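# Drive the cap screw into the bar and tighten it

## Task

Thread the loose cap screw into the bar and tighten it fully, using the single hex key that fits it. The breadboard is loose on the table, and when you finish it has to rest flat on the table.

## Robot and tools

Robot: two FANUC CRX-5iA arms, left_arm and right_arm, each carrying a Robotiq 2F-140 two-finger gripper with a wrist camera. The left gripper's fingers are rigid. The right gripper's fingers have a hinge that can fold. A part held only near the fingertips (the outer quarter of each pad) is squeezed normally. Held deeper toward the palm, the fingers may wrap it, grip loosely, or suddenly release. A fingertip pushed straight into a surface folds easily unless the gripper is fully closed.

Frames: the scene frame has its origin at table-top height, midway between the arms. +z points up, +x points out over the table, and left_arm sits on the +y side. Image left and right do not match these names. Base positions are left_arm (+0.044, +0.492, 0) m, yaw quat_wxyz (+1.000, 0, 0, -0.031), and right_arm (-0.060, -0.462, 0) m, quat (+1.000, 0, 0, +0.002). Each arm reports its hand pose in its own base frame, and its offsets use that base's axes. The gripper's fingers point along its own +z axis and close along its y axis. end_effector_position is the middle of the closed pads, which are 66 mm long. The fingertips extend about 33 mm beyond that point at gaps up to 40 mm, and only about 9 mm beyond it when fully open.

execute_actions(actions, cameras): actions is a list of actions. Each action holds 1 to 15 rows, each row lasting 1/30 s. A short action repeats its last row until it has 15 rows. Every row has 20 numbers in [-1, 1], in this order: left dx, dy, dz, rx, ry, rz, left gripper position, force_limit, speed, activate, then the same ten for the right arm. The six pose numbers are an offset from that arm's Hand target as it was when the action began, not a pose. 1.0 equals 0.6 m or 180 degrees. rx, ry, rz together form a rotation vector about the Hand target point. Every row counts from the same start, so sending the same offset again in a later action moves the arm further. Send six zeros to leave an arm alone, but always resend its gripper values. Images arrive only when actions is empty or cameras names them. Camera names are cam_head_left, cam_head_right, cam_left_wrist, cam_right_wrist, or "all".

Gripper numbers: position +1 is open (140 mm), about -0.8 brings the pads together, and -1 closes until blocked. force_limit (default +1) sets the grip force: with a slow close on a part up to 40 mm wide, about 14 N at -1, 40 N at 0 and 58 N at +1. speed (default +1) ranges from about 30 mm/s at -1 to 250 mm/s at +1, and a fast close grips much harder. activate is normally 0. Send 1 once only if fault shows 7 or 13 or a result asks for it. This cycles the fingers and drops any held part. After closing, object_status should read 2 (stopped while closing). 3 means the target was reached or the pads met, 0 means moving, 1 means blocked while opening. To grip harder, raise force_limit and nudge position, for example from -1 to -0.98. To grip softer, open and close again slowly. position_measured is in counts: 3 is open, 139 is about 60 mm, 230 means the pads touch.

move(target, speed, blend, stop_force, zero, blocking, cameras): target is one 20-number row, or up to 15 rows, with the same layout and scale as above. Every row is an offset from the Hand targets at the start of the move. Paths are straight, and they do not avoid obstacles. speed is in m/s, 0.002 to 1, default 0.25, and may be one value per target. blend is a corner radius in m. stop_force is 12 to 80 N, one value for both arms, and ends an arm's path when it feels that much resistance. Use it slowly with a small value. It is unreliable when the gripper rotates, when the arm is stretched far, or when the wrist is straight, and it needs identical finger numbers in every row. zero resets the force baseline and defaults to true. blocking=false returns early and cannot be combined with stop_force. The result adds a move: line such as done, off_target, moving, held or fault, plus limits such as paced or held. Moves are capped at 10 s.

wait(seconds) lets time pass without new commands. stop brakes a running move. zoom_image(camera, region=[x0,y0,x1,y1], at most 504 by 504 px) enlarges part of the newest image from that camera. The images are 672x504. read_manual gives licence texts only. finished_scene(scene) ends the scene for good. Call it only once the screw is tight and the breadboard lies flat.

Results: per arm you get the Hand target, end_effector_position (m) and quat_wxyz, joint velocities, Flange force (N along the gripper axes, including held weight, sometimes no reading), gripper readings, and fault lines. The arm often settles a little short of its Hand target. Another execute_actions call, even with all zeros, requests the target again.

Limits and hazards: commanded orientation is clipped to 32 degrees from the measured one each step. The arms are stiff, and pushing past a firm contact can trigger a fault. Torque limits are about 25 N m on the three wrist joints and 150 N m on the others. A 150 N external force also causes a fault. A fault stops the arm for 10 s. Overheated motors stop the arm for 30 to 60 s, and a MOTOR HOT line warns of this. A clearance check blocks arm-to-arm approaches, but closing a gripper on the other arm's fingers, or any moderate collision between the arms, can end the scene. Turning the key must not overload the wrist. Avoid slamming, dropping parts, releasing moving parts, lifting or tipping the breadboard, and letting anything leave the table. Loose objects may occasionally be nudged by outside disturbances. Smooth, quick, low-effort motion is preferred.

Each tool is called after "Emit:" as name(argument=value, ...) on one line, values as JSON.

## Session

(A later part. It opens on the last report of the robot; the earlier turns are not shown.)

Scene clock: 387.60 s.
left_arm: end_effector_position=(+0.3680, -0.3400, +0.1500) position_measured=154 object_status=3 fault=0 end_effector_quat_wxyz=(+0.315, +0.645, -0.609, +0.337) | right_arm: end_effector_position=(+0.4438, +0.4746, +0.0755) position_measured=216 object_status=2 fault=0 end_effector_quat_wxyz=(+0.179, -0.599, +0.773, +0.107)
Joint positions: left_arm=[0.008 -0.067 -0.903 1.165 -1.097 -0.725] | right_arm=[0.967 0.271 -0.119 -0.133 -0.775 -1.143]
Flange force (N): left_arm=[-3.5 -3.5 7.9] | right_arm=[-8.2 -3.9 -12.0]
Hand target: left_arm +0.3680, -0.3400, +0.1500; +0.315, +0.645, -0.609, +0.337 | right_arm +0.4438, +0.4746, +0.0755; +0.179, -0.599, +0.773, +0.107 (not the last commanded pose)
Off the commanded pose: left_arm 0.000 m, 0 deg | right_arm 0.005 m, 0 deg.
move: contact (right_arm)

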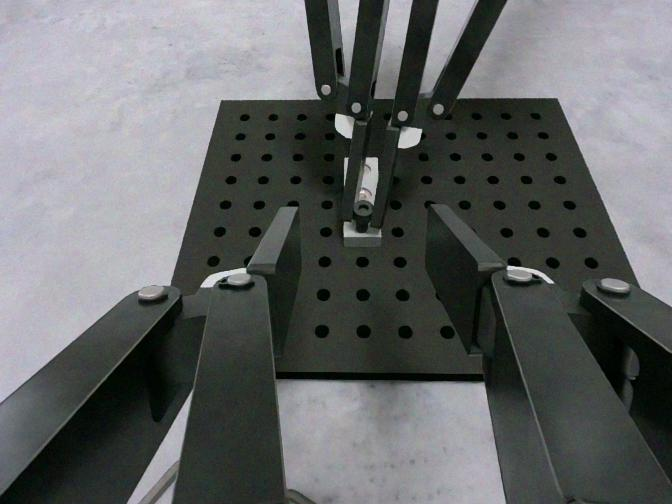

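Emit:
move(target=[[0,0,0,0,0,0,-0.2,1,0,0, -0.0002,0.0025,-0.0005,0,0,0,-1,1,-1,0],[0,0,0,0,0,0,-0.2,1,0,0, -0.0012,0.0015,-0.0005,0,0,0,-1,1,-1,0]], speed=0.01)

Emit:
move(target=[0,0,0,0,0,0,-0.2,1,0,0, 0,0,-0.01,0,0,0,-1,1,-1,0], speed=0.006, stop_force=14, cameras=["cam_left_wrist"])

Emit:
zoom_image(camera="cam_left_wrist", region=[340, 175, 394, 235])

Scene clock: 401.27 s.
left_arm: end_effector_position=(+0.3680, -0.3400, +0.1500) position_measured=154 object_status=3 fault=0 end_effector_quat_wxyz=(+0.315, +0.645, -0.609, +0.337) | right_arm: end_effector_position=(+0.4430, +0.4755, +0.0751) position_measured=216 object_status=2 fault=0 end_effector_quat_wxyz=(+0.179, -0.599, +0.773, +0.107)
Joint positions: left_arm=[0.008 -0.067 -0.903 1.165 -1.097 -0.725] | right_arm=[0.969 0.271 -0.119 -0.132 -0.774 -1.146]
Flange force (N): left_arm=[-3.7 -3.3 8.3] | right_arm=[-8.1 -8.2 -8.2]
Hand target: left_arm +0.3680, -0.3400, +0.1500; +0.315, +0.645, -0.609, +0.337 | right_arm +0.4430, +0.4755, +0.0752; +0.179, -0.599, +0.773, +0.107
Off the commanded pose: left_arm 0.000 m, 0 deg | right_arm 0.000 m, 0 deg.
move: done

Scene clock: 402.30 s.
left_arm: end_effector_position=(+0.3680, -0.3400, +0.1500) position_measured=154 object_status=3 fault=0 end_effector_quat_wxyz=(+0.315, +0.645, -0.609, +0.337) | right_arm: end_effector_position=(+0.4431, +0.4756, +0.0727) position_measured=216 object_status=2 fault=0 end_effector_quat_wxyz=(+0.180, -0.599, +0.773, +0.107)
Joint positions: left_arm=[0.008 -0.067 -0.903 1.165 -1.097 -0.725] | right_arm=[0.969 0.274 -0.122 -0.132 -0.768 -1.145]
Flange force (N): left_arm=[-3.8 -3.5 8.1] | right_arm=[-13.2 -3.4 -32.7]
Hand target: left_arm +0.3680, -0.3400, +0.1500; +0.315, +0.645, -0.609, +0.337 | right_arm +0.4431, +0.4756, +0.0727; +0.180, -0.599, +0.773, +0.107 (not the last commanded pose)
Off the commanded pose: left_arm 0.000 m, 0 deg | right_arm 0.004 m, 0 deg.
move: contact (right_arm)

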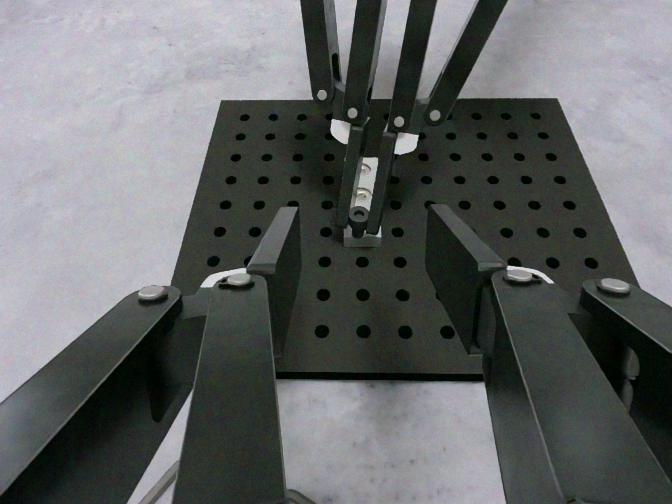

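Scaled by 8.400 from the camera's image (finer frame: 960x720).

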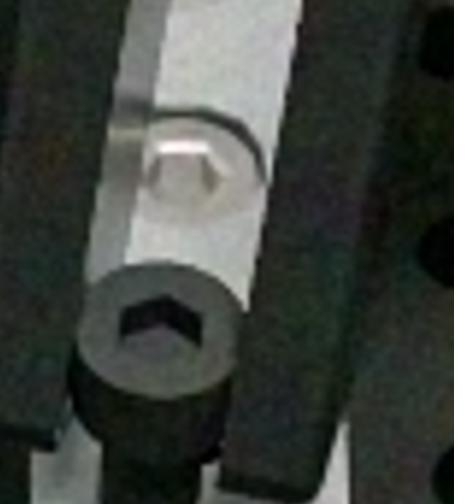

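Emit:
move(target=[[0,0,0,0,0,0,-0.2,1,0,0, 0,0,0.0068,0,0,0,-1,1,-1,0],[0,0,0,0,0,0,-0.2,1,0,0, 0.001,-0.0018,0.006,0,0,0,-1,1,-1,0]], speed=0.02, cameras=["cam_left_wrist"])

Emit:
zoom_image(camera="cam_left_wrist", region=[340, 175, 394, 235])

Scene clock: 425.27 s.
left_arm: end_effector_position=(+0.3680, -0.3400, +0.1500) position_measured=154 object_status=3 fault=0 end_effector_quat_wxyz=(+0.315, +0.645, -0.609, +0.337) | right_arm: end_effector_position=(+0.4437, +0.4746, +0.0763) position_measured=216 object_status=2 fault=0 end_effector_quat_wxyz=(+0.180, -0.599, +0.773, +0.107)
Joint positions: left_arm=[0.008 -0.067 -0.903 1.165 -1.097 -0.725] | right_arm=[0.967 0.269 -0.118 -0.133 -0.776 -1.143]
Flange force (N): left_arm=[-3.8 -3.5 8.2] | right_arm=[-2.0 -5.6 3.9]
Hand target: left_arm +0.3680, -0.3400, +0.1500; +0.315, +0.645, -0.609, +0.337 | right_arm +0.4437, +0.4745, +0.0763; +0.180, -0.599, +0.773, +0.107
Off the commanded pose: left_arm 0.000 m, 0 deg | right_arm 0.000 m, 0 deg.
move: done

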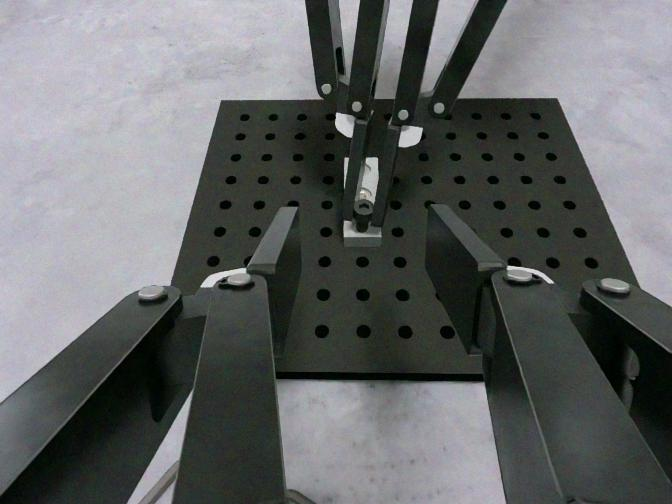

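Scaled by 8.400 from the camera's image (finer frame: 960x720).

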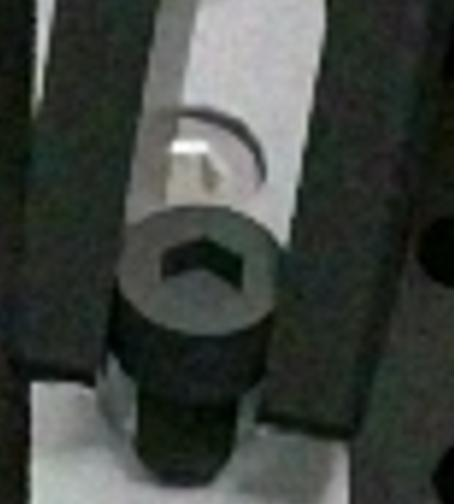

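Emit:
move(target=[[0,0,0,0,0,0,-0.2,1,0,0, 0,0,-0.0009,0,0,0,-1,1,-1,0],[0,0,0,0,0,0,-0.2,1,0,0, 0,0,-0.0009,0,0,0,-0.6,1,-1,0]], speed=0.01, cameras=["cam_left_wrist"])

Emit:
zoom_image(camera="cam_left_wrist", region=[340, 175, 394, 235])

Scene clock: 433.47 s.
left_arm: end_effector_position=(+0.3680, -0.3400, +0.1500) position_measured=154 object_status=3 fault=0 end_effector_quat_wxyz=(+0.315, +0.645, -0.609, +0.337) | right_arm: end_effector_position=(+0.4437, +0.4745, +0.0757) position_measured=205 object_status=0 fault=0 end_effector_quat_wxyz=(+0.180, -0.599, +0.773, +0.107)
Joint positions: left_arm=[0.008 -0.067 -0.903 1.165 -1.097 -0.725] | right_arm=[0.967 0.27 -0.119 -0.133 -0.775 -1.143]
Flange force (N): left_arm=[-3.4 -3.8 8.6] | right_arm=[-2.9 -5.0 3.7]
Hand target: left_arm +0.3680, -0.3400, +0.1500; +0.315, +0.645, -0.609, +0.337 | right_arm +0.4437, +0.4745, +0.0758; +0.180, -0.599, +0.773, +0.107
Off the commanded pose: left_arm 0.000 m, 0 deg | right_arm 0.000 m, 0 deg.
move: done

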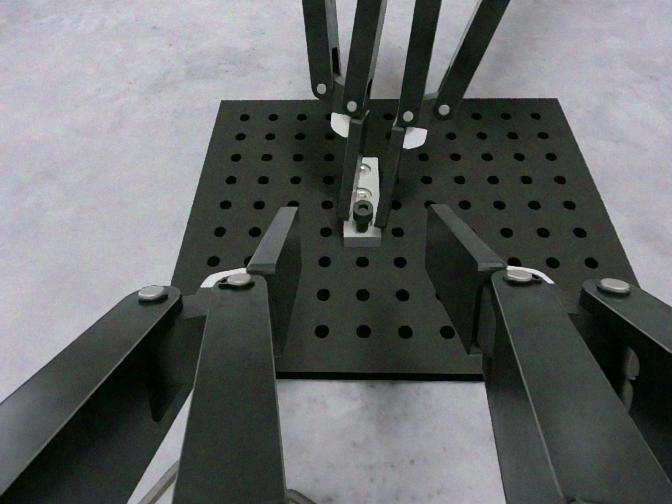

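Scaled by 8.400 from the camera's image (finer frame: 960x720).

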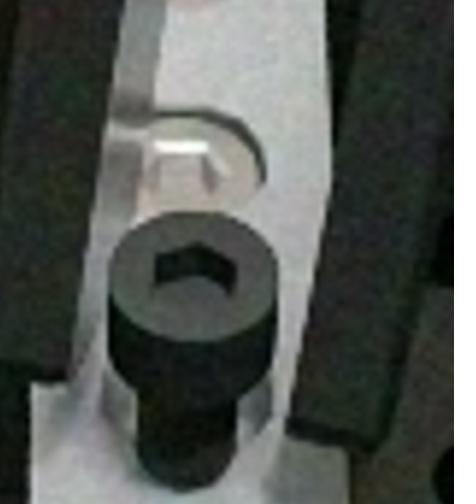

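Emit:
move(target=[[0,0,0,0,0,0,-0.2,1,0,0, 0,0,0,0,0,0,-0.4,1,-1,0],[0,0,0,0,0,0,-0.2,1,0,0, -0.0124,-0.0317,0.076,0,0,0,-0.4,1,-1,0],[0,0,0,0,0,0,-0.2,1,0,0, 0.0105,0.0308,0.1,-0.1246,0.0487,0,-0.4,1,-1,0]], speed=[0.05, 0.08, 0.12], cameras=["cam_left_wrist", "cam_right_wrist"])

Emit:
zoom_image(camera="cam_left_wrist", region=[322, 130, 412, 240])

Scene clock: 459.80 s.
left_arm: end_effector_position=(+0.3680, -0.3400, +0.1500) position_measured=154 object_status=3 fault=0 end_effector_quat_wxyz=(+0.315, +0.645, -0.609, +0.337) | right_arm: end_effector_position=(+0.4500, +0.4930, +0.1358) position_measured=179 object_status=3 fault=0 end_effector_quat_wxyz=(+0.001, -0.613, +0.790, +0.000)
Joint positions: left_arm=[0.008 -0.067 -0.903 1.165 -1.097 -0.725] | right_arm=[1.028 0.583 0.502 0.001 -1.488 -1.279]
Flange force (N): left_arm=[-3.4 -3.8 8.0] | right_arm=[-7.7 -4.9 0.8]
Hand target: left_arm +0.3680, -0.3400, +0.1500; +0.315, +0.645, -0.609, +0.337 | right_arm +0.4500, +0.4930, +0.1358; +0.001, -0.613, +0.790, +0.000
Off the commanded pose: left_arm 0.000 m, 0 deg | right_arm 0.000 m, 0 deg.
move: done

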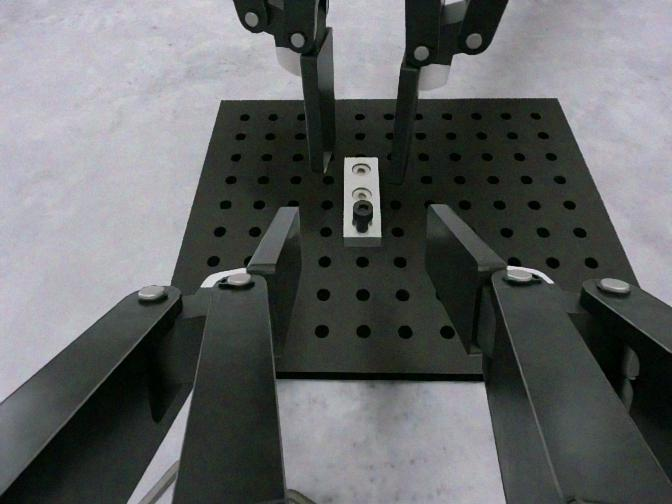

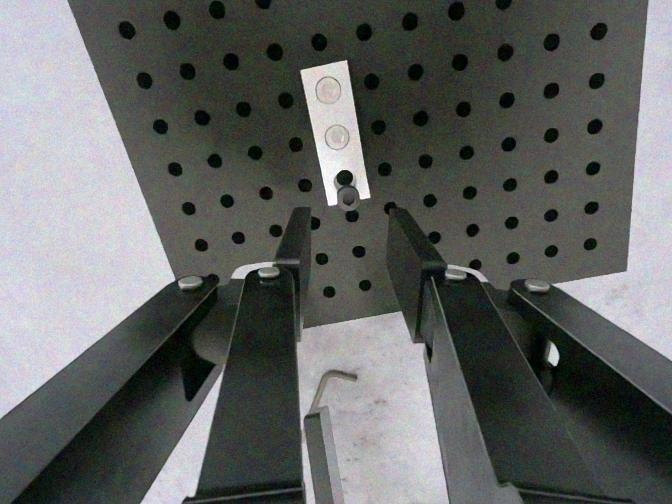

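Scaled by 4.582 from the camera's image (finer frame: 960x720).

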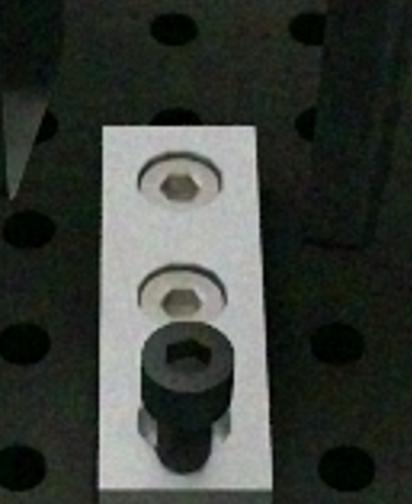

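Emit:
move(target=[0,0,0,0,0,0,-0.2,1,0,0, -0.0025,-0.01,-0.068,0,0,0,-0.4,1,-1,0], speed=0.06, cameras=["cam_left_wrist", "cam_right_wrist"])

Emit:
zoom_image(camera="cam_left_wrist", region=[322, 130, 412, 240])

Emit:
zoom_image(camera="cam_right_wrist", region=[280, 120, 420, 260])

Scene clock: 470.47 s.
left_arm: end_effector_position=(+0.3680, -0.3400, +0.1500) position_measured=154 object_status=3 fault=0 end_effector_quat_wxyz=(+0.315, +0.645, -0.609, +0.337) | right_arm: end_effector_position=(+0.4485, +0.4870, +0.0950) position_measured=179 object_status=3 fault=0 end_effector_quat_wxyz=(+0.000, -0.613, +0.790, +0.000)
Joint positions: left_arm=[0.008 -0.067 -0.903 1.165 -1.097 -0.725] | right_arm=[1.025 0.583 0.405 0.001 -1.392 -1.276]
Flange force (N): left_arm=[-3.3 -3.7 8.2] | right_arm=[-9.2 -6.3 0.7]
Hand target: left_arm +0.3680, -0.3400, +0.1500; +0.315, +0.645, -0.609, +0.337 | right_arm +0.4485, +0.4870, +0.0950; +0.001, -0.613, +0.790, +0.000
Off the commanded pose: left_arm 0.000 m, 0 deg | right_arm 0.000 m, 0 deg.
move: done

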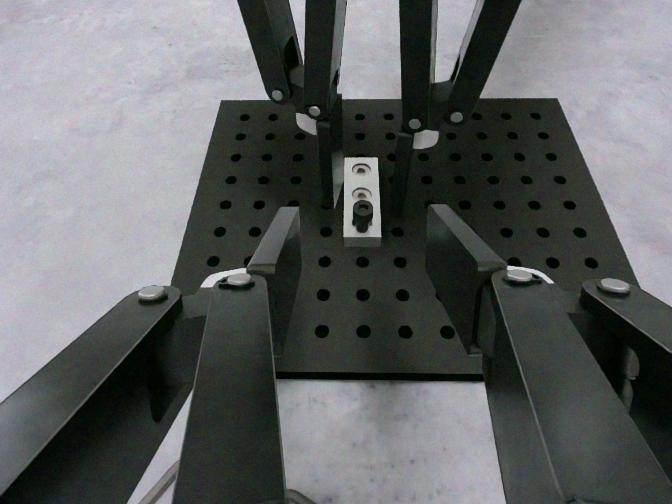

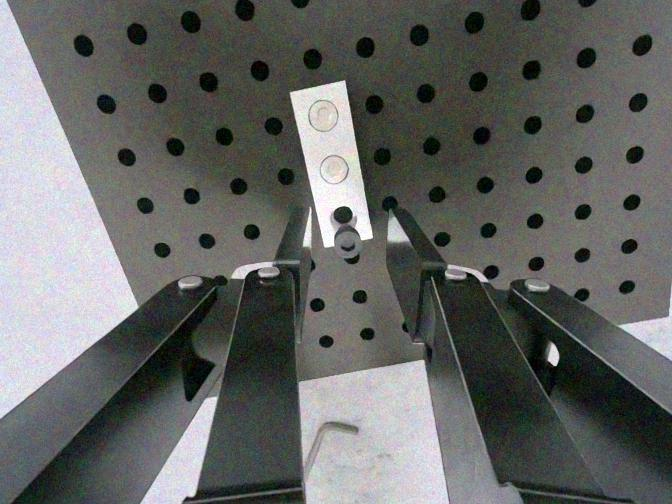

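Scaled by 4.582 from the camera's image (finer frame: 960x720).

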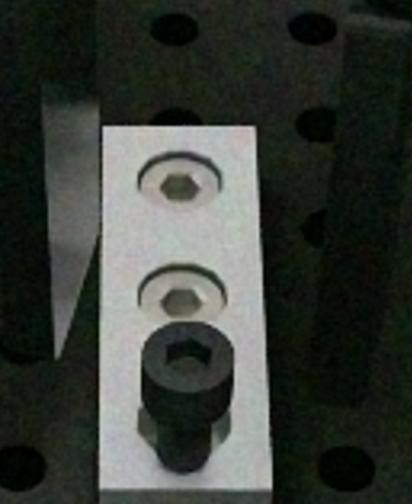

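Scaled by 3.600 from the camera's image (finer frame: 960x720).

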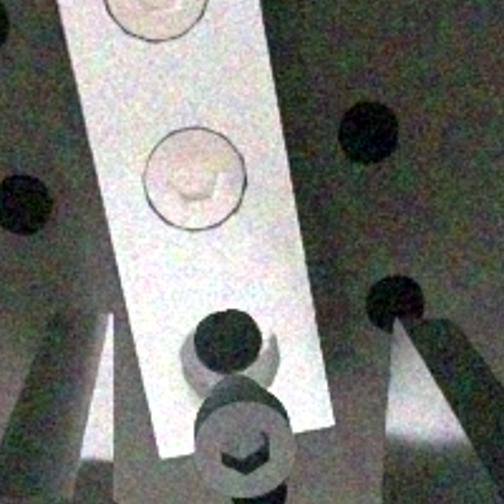

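Emit:
zoom_image(camera="cam_right_wrist", region=[320, 190, 375, 255])

Scaled by 7.754 from the camera's image (finer frame: 960x720).

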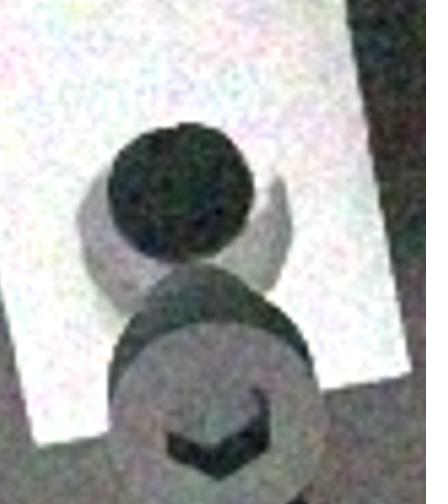

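Emit:
move(target=[[0,0,0,0,0,0,-0.2,1,0,0, 0.0022,0.0067,0,0,0,0,-0.4,1,-1,0],[0,0,0,0,0,0,-0.2,1,0,0, 0.0022,0.0067,-0.0125,0,0,0,-0.4,1,-1,0]], speed=0.03, cameras=["cam_left_wrist", "cam_right_wrist"])

Emit:
zoom_image(camera="cam_left_wrist", region=[322, 150, 412, 250])

Emit:
zoom_image(camera="cam_right_wrist", region=[300, 190, 400, 290])

Scene clock: 524.17 s.
left_arm: end_effector_position=(+0.3680, -0.3400, +0.1500) position_measured=154 object_status=3 fault=0 end_effector_quat_wxyz=(+0.315, +0.645, -0.609, +0.337) | right_arm: end_effector_position=(+0.4498, +0.4910, +0.0875) position_measured=179 object_status=3 fault=0 end_effector_quat_wxyz=(+0.001, -0.613, +0.790, +0.000)
Joint positions: left_arm=[0.008 -0.067 -0.903 1.165 -1.097 -0.725] | right_arm=[1.026 0.596 0.409 0.001 -1.382 -1.278]
Flange force (N): left_arm=[-3.9 -3.9 8.1] | right_arm=[-7.8 -4.9 1.2]
Hand target: left_arm +0.3680, -0.3400, +0.1500; +0.315, +0.645, -0.609, +0.337 | right_arm +0.4498, +0.4910, +0.0875; +0.001, -0.613, +0.790, +0.000
Off the commanded pose: left_arm 0.000 m, 0 deg | right_arm 0.000 m, 0 deg.
move: done

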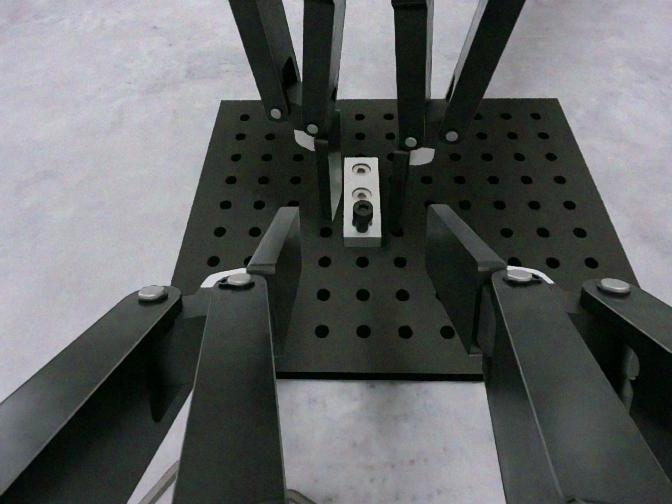

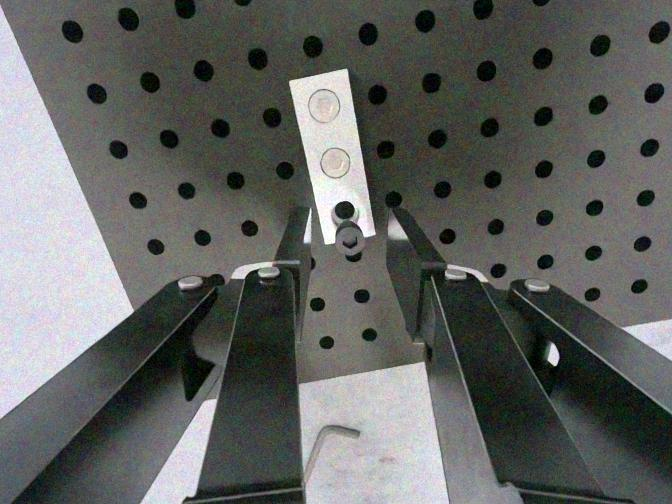

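Scaled by 5.040 from the camera's image (finer frame: 960x720).

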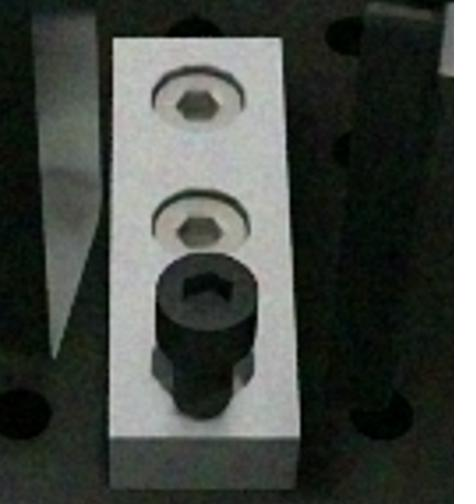

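Scaled by 5.040 from the camera's image (finer frame: 960x720).

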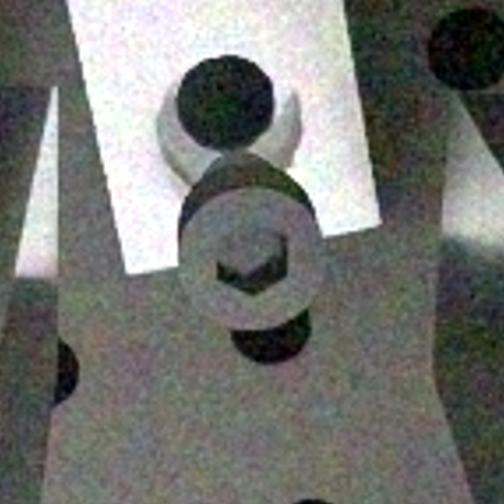

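Emit:
move(target=[[0,0,0,0,0,0,-0.2,1,0,0, 0,0.005,0,0,0,0,-0.4,1,-1,0],[0,0,0,0,0,0,-0.2,1,0,0, 0,0.005,0,0,0,0,-1,0,-1,0]], speed=0.03, cameras=["cam_left_wrist", "cam_right_wrist"])

Emit:
zoom_image(camera="cam_left_wrist", region=[322, 150, 412, 250])

Emit:
zoom_image(camera="cam_right_wrist", region=[300, 190, 400, 290])

Scene clock: 533.73 s.
left_arm: end_effector_position=(+0.3680, -0.3400, +0.1500) position_measured=154 object_status=3 fault=0 end_effector_quat_wxyz=(+0.315, +0.645, -0.609, +0.337) | right_arm: end_effector_position=(+0.4498, +0.4940, +0.0875) position_measured=214 object_status=0 fault=0 end_effector_quat_wxyz=(+0.001, -0.613, +0.790, +0.000)
Joint positions: left_arm=[0.008 -0.067 -0.903 1.165 -1.097 -0.725] | right_arm=[1.029 0.602 0.418 0.001 -1.385 -1.28]
Flange force (N): left_arm=[-3.6 -3.8 8.3] | right_arm=[-7.2 -4.6 -5.8]
Hand target: left_arm +0.3680, -0.3400, +0.1500; +0.315, +0.645, -0.609, +0.337 | right_arm +0.4498, +0.4940, +0.0875; +0.001, -0.613, +0.790, +0.000
Off the commanded pose: left_arm 0.000 m, 0 deg | right_arm 0.000 m, 0 deg.
move: done

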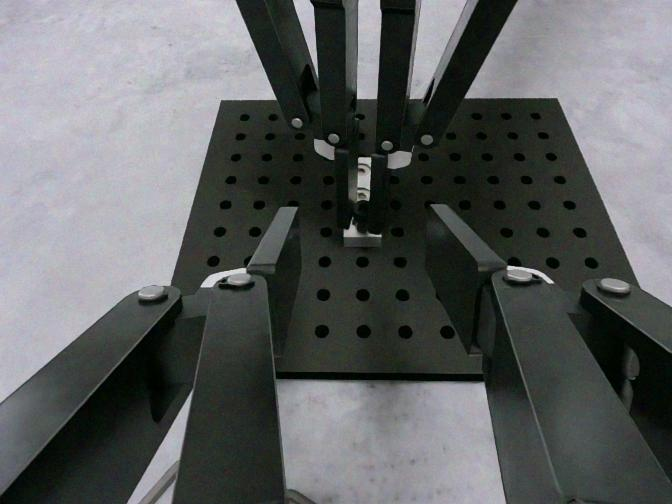

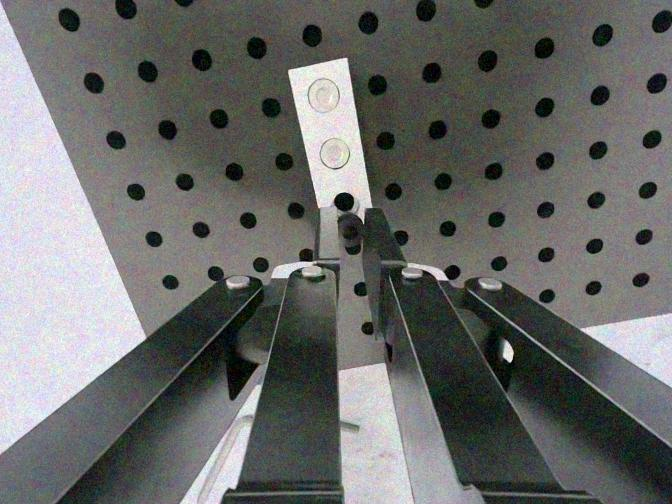

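Scaled by 5.040 from the camera's image (finer frame: 960x720).

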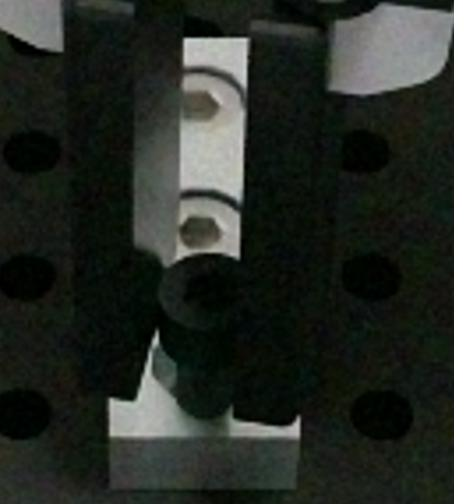

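Scaled by 5.040 from the camera's image (finer frame: 960x720).

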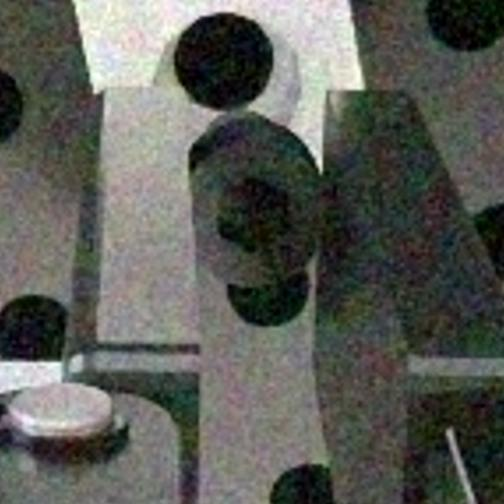

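Emit:
move(target=[[0,0,0,0,0,0,-0.2,1,0,0, 0,0,0.0033,0,0,0,-1,0,-1,0],[0,0,0,0,0,0,-0.2,1,0,0, -0.0001,-0.0095,0.0033,0,0,0,-1,0,-1,0]], speed=0.02, cameras=["cam_left_wrist", "cam_right_wrist"])

Emit:
zoom_image(camera="cam_left_wrist", region=[340, 175, 394, 235])

Emit:
zoom_image(camera="cam_right_wrist", region=[310, 170, 390, 250])

Scene clock: 539.97 s.
left_arm: end_effector_position=(+0.3680, -0.3400, +0.1500) position_measured=154 object_status=3 fault=0 end_effector_quat_wxyz=(+0.315, +0.645, -0.609, +0.337) | right_arm: end_effector_position=(+0.4497, +0.4884, +0.0895) position_measured=214 object_status=2 fault=0 end_effector_quat_wxyz=(+0.001, -0.613, +0.790, +0.000)
Joint positions: left_arm=[0.008 -0.067 -0.903 1.165 -1.097 -0.725] | right_arm=[1.024 0.59 0.404 0.001 -1.383 -1.276]
Flange force (N): left_arm=[-3.3 -3.8 8.3] | right_arm=[-8.0 -5.7 1.8]
Hand target: left_arm +0.3680, -0.3400, +0.1500; +0.315, +0.645, -0.609, +0.337 | right_arm +0.4497, +0.4883, +0.0895; +0.001, -0.613, +0.790, +0.000
Off the commanded pose: left_arm 0.000 m, 0 deg | right_arm 0.000 m, 0 deg.
move: done

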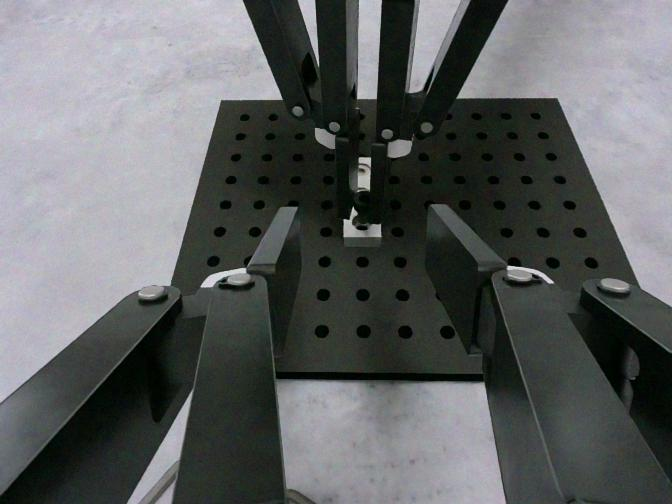

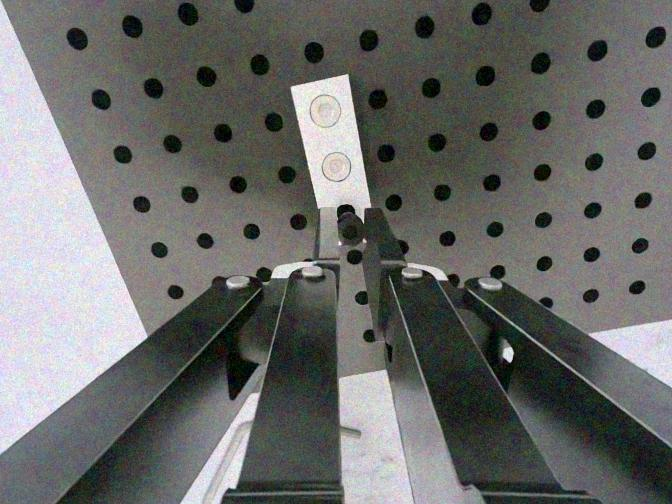

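Scaled by 8.400 from the camera's image (finer frame: 960x720).

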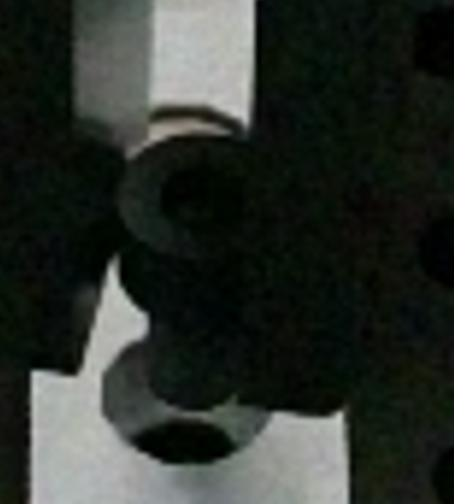

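Scaled by 6.300 from the camera's image (finer frame: 960x720).

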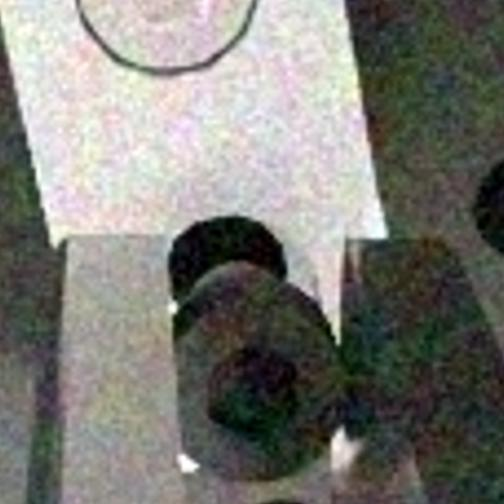

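Emit:
move(target=[0,0,0,0,0,0,-0.2,1,0,0, 0.0009,0.0004,-0.01,0,0,0,-1,0,-1,0], speed=0.02, cameras=["cam_left_wrist", "cam_right_wrist"])

Emit:
zoom_image(camera="cam_left_wrist", region=[340, 175, 394, 235])

Emit:
zoom_image(camera="cam_right_wrist", region=[310, 170, 390, 250])

Emit:
move(target=[0,0,0,0,0,0,-0.2,1,0,0, 0,0,-0.02,0,0,0,-1,0,-1,0], speed=0.01, stop_force=12, cameras=["cam_left_wrist", "cam_right_wrist"])

Emit:
zoom_image(camera="cam_left_wrist", region=[340, 175, 394, 235])

Emit:
zoom_image(camera="cam_right_wrist", region=[310, 170, 390, 250])

Scene clock: 556.73 s.
left_arm: end_effector_position=(+0.3680, -0.3400, +0.1500) position_measured=154 object_status=3 fault=0 end_effector_quat_wxyz=(+0.315, +0.645, -0.609, +0.337) | right_arm: end_effector_position=(+0.4503, +0.4886, +0.0835) position_measured=214 object_status=2 fault=0 end_effector_quat_wxyz=(+0.001, -0.613, +0.790, +0.000)
Joint positions: left_arm=[0.008 -0.067 -0.903 1.165 -1.097 -0.725] | right_arm=[1.024 0.595 0.396 0.001 -1.372 -1.275]
Flange force (N): left_arm=[-3.4 -3.6 8.2] | right_arm=[-8.2 -5.5 1.6]
Hand target: left_arm +0.3680, -0.3400, +0.1500; +0.315, +0.645, -0.609, +0.337 | right_arm +0.4503, +0.4886, +0.0835; +0.001, -0.613, +0.790, +0.000
Off the commanded pose: left_arm 0.000 m, 0 deg | right_arm 0.000 m, 0 deg.
move: done

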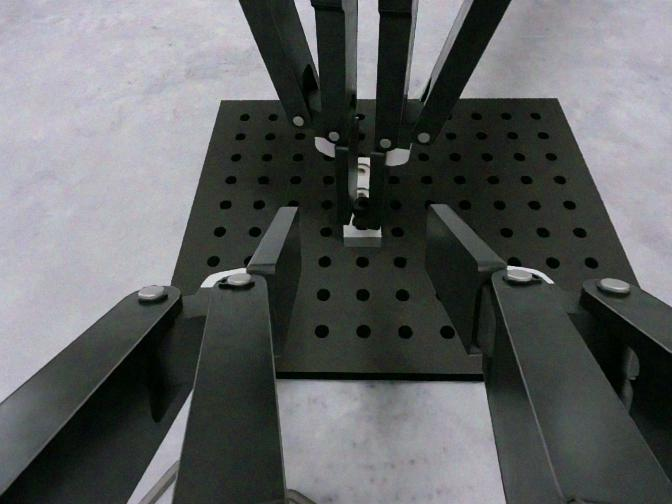

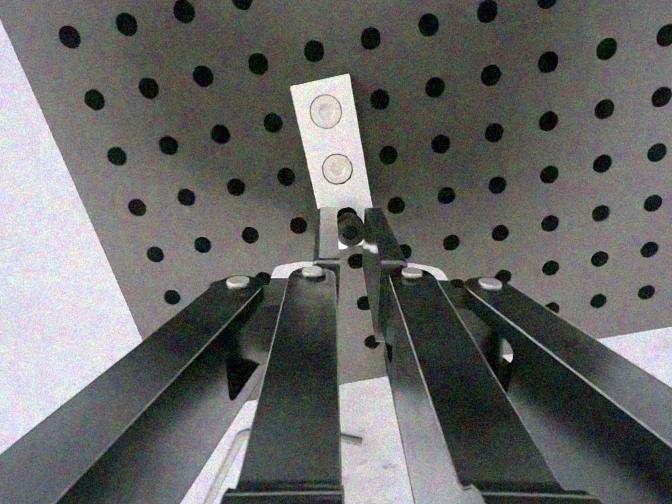

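Scaled by 8.400 from the camera's image (finer frame: 960x720).

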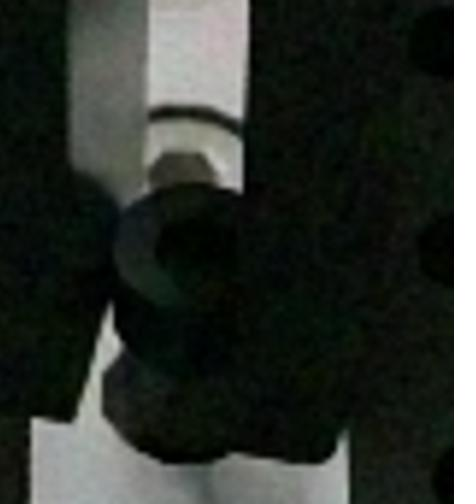

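Scaled by 6.300 from the camera's image (finer frame: 960x720).

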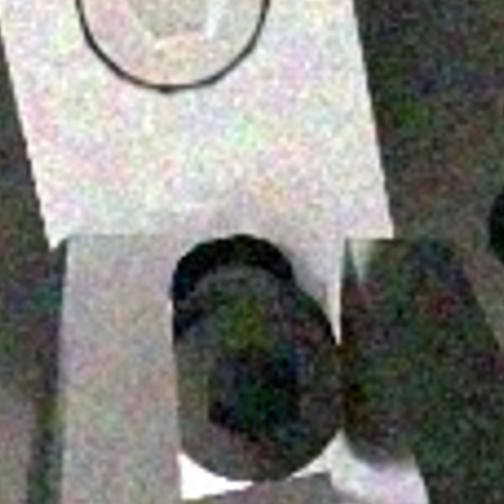

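Scene clock: 558.27 s.
left_arm: end_effector_position=(+0.3680, -0.3400, +0.1500) position_measured=154 object_status=3 fault=0 end_effector_quat_wxyz=(+0.315, +0.645, -0.609, +0.337) | right_arm: end_effector_position=(+0.4503, +0.4887, +0.0744) position_measured=214 object_status=2 fault=0 end_effector_quat_wxyz=(+0.001, -0.613, +0.790, +0.000)
Joint positions: left_arm=[0.008 -0.067 -0.903 1.165 -1.097 -0.725] | right_arm=[1.024 0.599 0.382 0.001 -1.352 -1.275]
Flange force (N): left_arm=[-3.6 -3.4 8.4] | right_arm=[-8.3 -2.4 -20.8]
Hand target: left_arm +0.3680, -0.3400, +0.1500; +0.315, +0.645, -0.609, +0.337 | right_arm +0.4503, +0.4887, +0.0744; +0.001, -0.613, +0.790, +0.000 (not the last commanded pose)
Off the commanded pose: left_arm 0.000 m, 0 deg | right_arm 0.003 m, 0 deg.
move: contact (right_arm)

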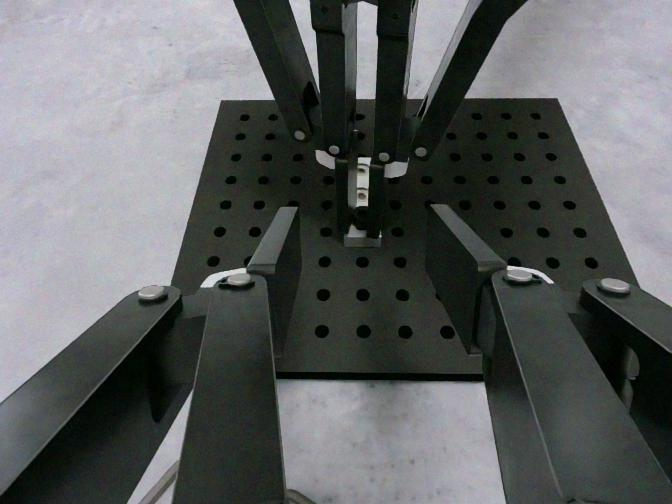

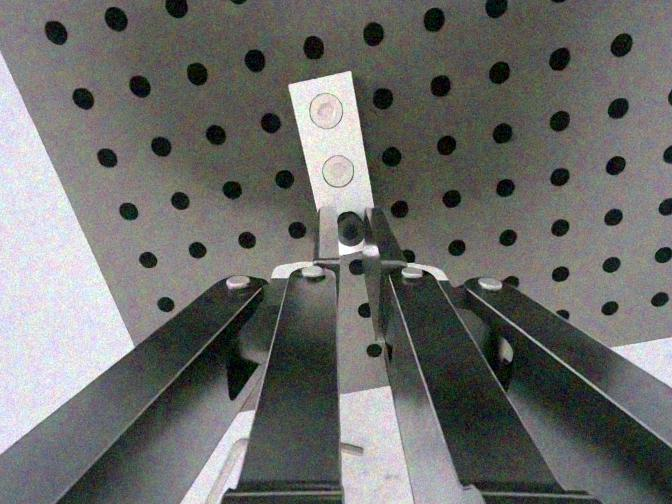

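Scaled by 8.400 from the camera's image (finer frame: 960x720).

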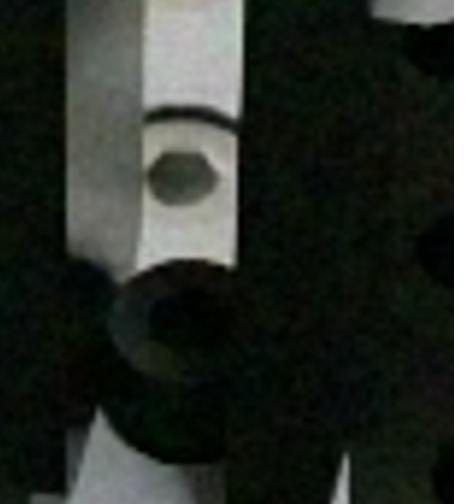

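Scaled by 6.300 from the camera's image (finer frame: 960x720).

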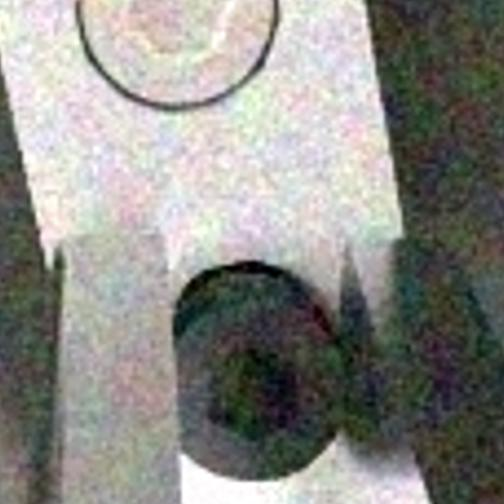

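Emit:
move(target=[[0,0,0,0,0,0,-0.2,1,0,0, 0,0,0.0007,0,0,0,-0.4,0,-1,0],[0,0,0,0,0,0,-0.2,1,0,0, 0,0,0.002,0,0,0,-0.4,0,-1,0]], speed=0.02, cameras=["cam_left_wrist", "cam_right_wrist"])

Emit:
zoom_image(camera="cam_left_wrist", region=[340, 175, 394, 235])

Emit:
zoom_image(camera="cam_right_wrist", region=[310, 170, 390, 250])

Emit:
move(target=[[0,0,0,0,0,0,-0.2,1,0,0, 0,0,0,0,0,0.5,-0.4,0,-1,0],[0,0,0,0,0,0,-0.2,1,0,0, 0,0,0,0,0,1.0,-0.4,0,-1,0]], speed=0.6, blend=[0.03, 0], cameras=["cam_left_wrist", "cam_right_wrist"])

Emit:
zoom_image(camera="cam_right_wrist", region=[290, 170, 390, 270])

Scene clock: 629.97 s.
left_arm: end_effector_position=(+0.3680, -0.3400, +0.1500) position_measured=154 object_status=3 fault=0 end_effector_quat_wxyz=(+0.315, +0.645, -0.609, +0.337) | right_arm: end_effector_position=(+0.4503, +0.4887, +0.0756) position_measured=179 object_status=3 fault=0 end_effector_quat_wxyz=(+0.001, -0.613, +0.790, +0.000)
Joint positions: left_arm=[0.008 -0.067 -0.903 1.165 -1.097 -0.725] | right_arm=[1.024 0.599 0.384 0.001 -1.355 -1.275]
Flange force (N): left_arm=[-3.6 -3.5 8.2] | right_arm=[-7.0 -5.0 1.7]
Hand target: left_arm +0.3680, -0.3400, +0.1500; +0.315, +0.645, -0.609, +0.337 | right_arm +0.4503, +0.4887, +0.0756; +0.001, -0.613, +0.790, +0.000
Off the commanded pose: left_arm 0.000 m, 0 deg | right_arm 0.000 m, 0 deg.
move: done

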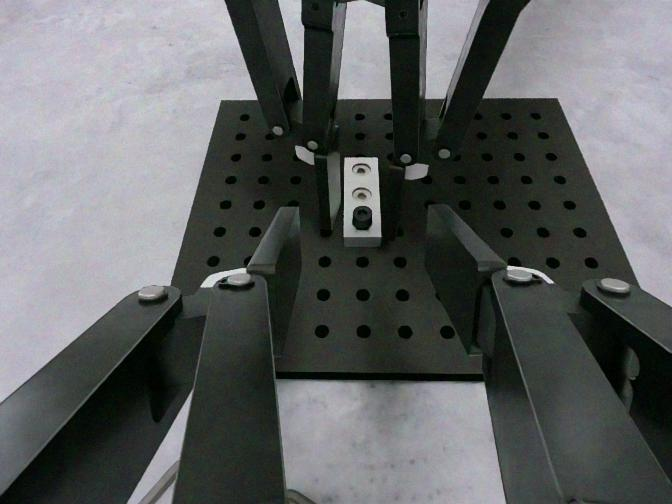

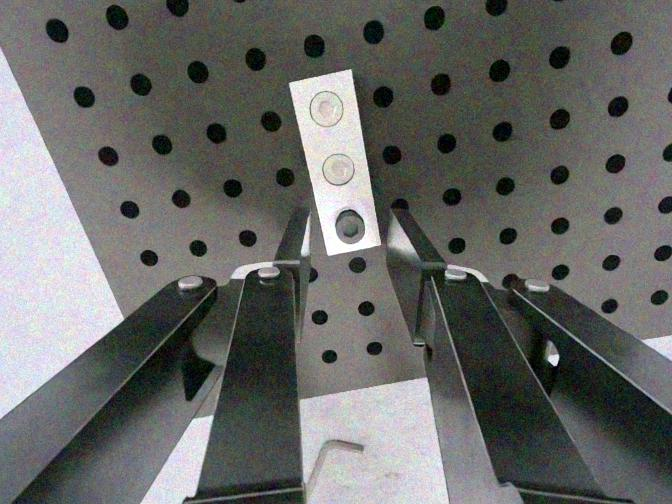

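Scaled by 8.400 from the camera's image (finer frame: 960x720).

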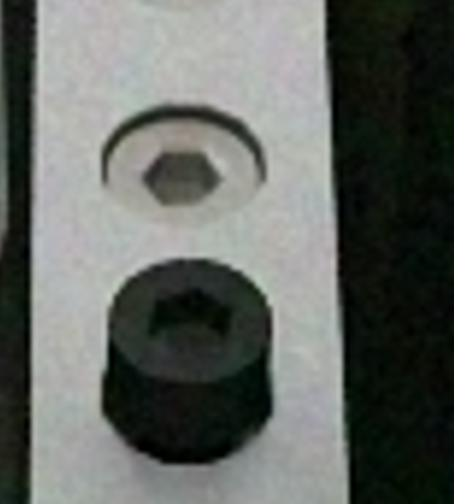

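Scaled by 6.300 from the camera's image (finer frame: 960x720).

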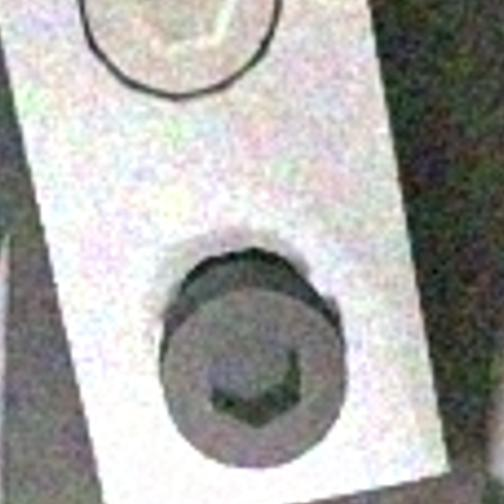

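Scene clock: 633.23 s.
left_arm: end_effector_position=(+0.3680, -0.3400, +0.1500) position_measured=154 object_status=3 fault=0 end_effector_quat_wxyz=(+0.315, +0.645, -0.609, +0.337) | right_arm: end_effector_position=(+0.4503, +0.4887, +0.0756) position_measured=179 object_status=3 fault=0 end_effector_quat_wxyz=(+0.000, +0.790, +0.613, -0.001)
Joint positions: left_arm=[0.008 -0.067 -0.903 1.165 -1.097 -0.725] | right_arm=[1.023 0.601 0.388 -0.001 -1.359 1.868]
Flange force (N): left_arm=[-3.6 -3.7 8.0] | right_arm=[6.1 4.7 1.9]
Hand target: left_arm +0.3680, -0.3400, +0.1500; +0.315, +0.645, -0.609, +0.337 | right_arm +0.4503, +0.4887, +0.0756; +0.000, +0.790, +0.613, -0.001
Off the commanded pose: left_arm 0.000 m, 0 deg | right_arm 0.000 m, 0 deg.
move: done

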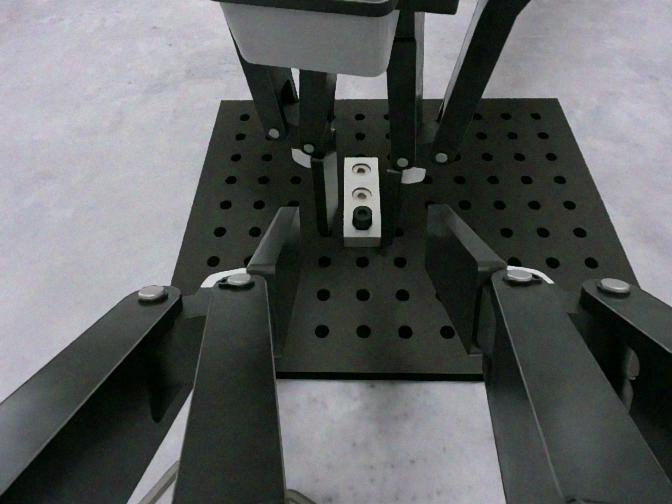

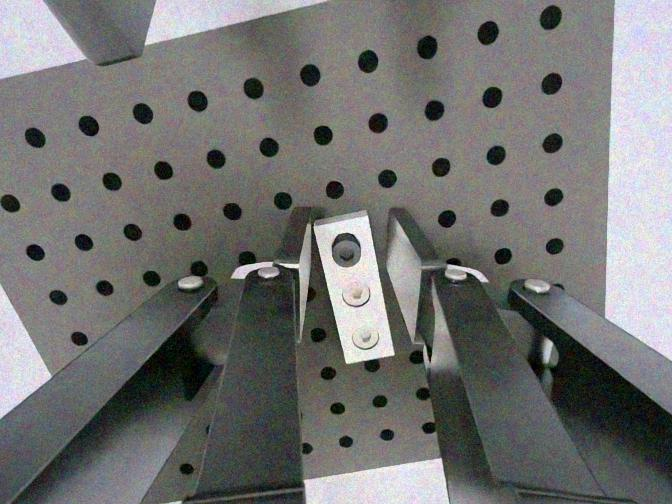

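Scaled by 5.040 from the camera's image (finer frame: 960x720).

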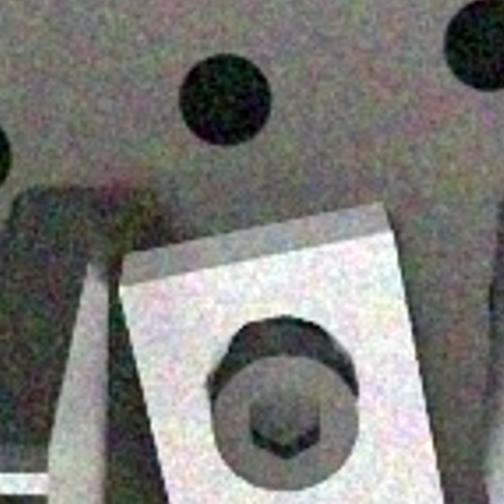

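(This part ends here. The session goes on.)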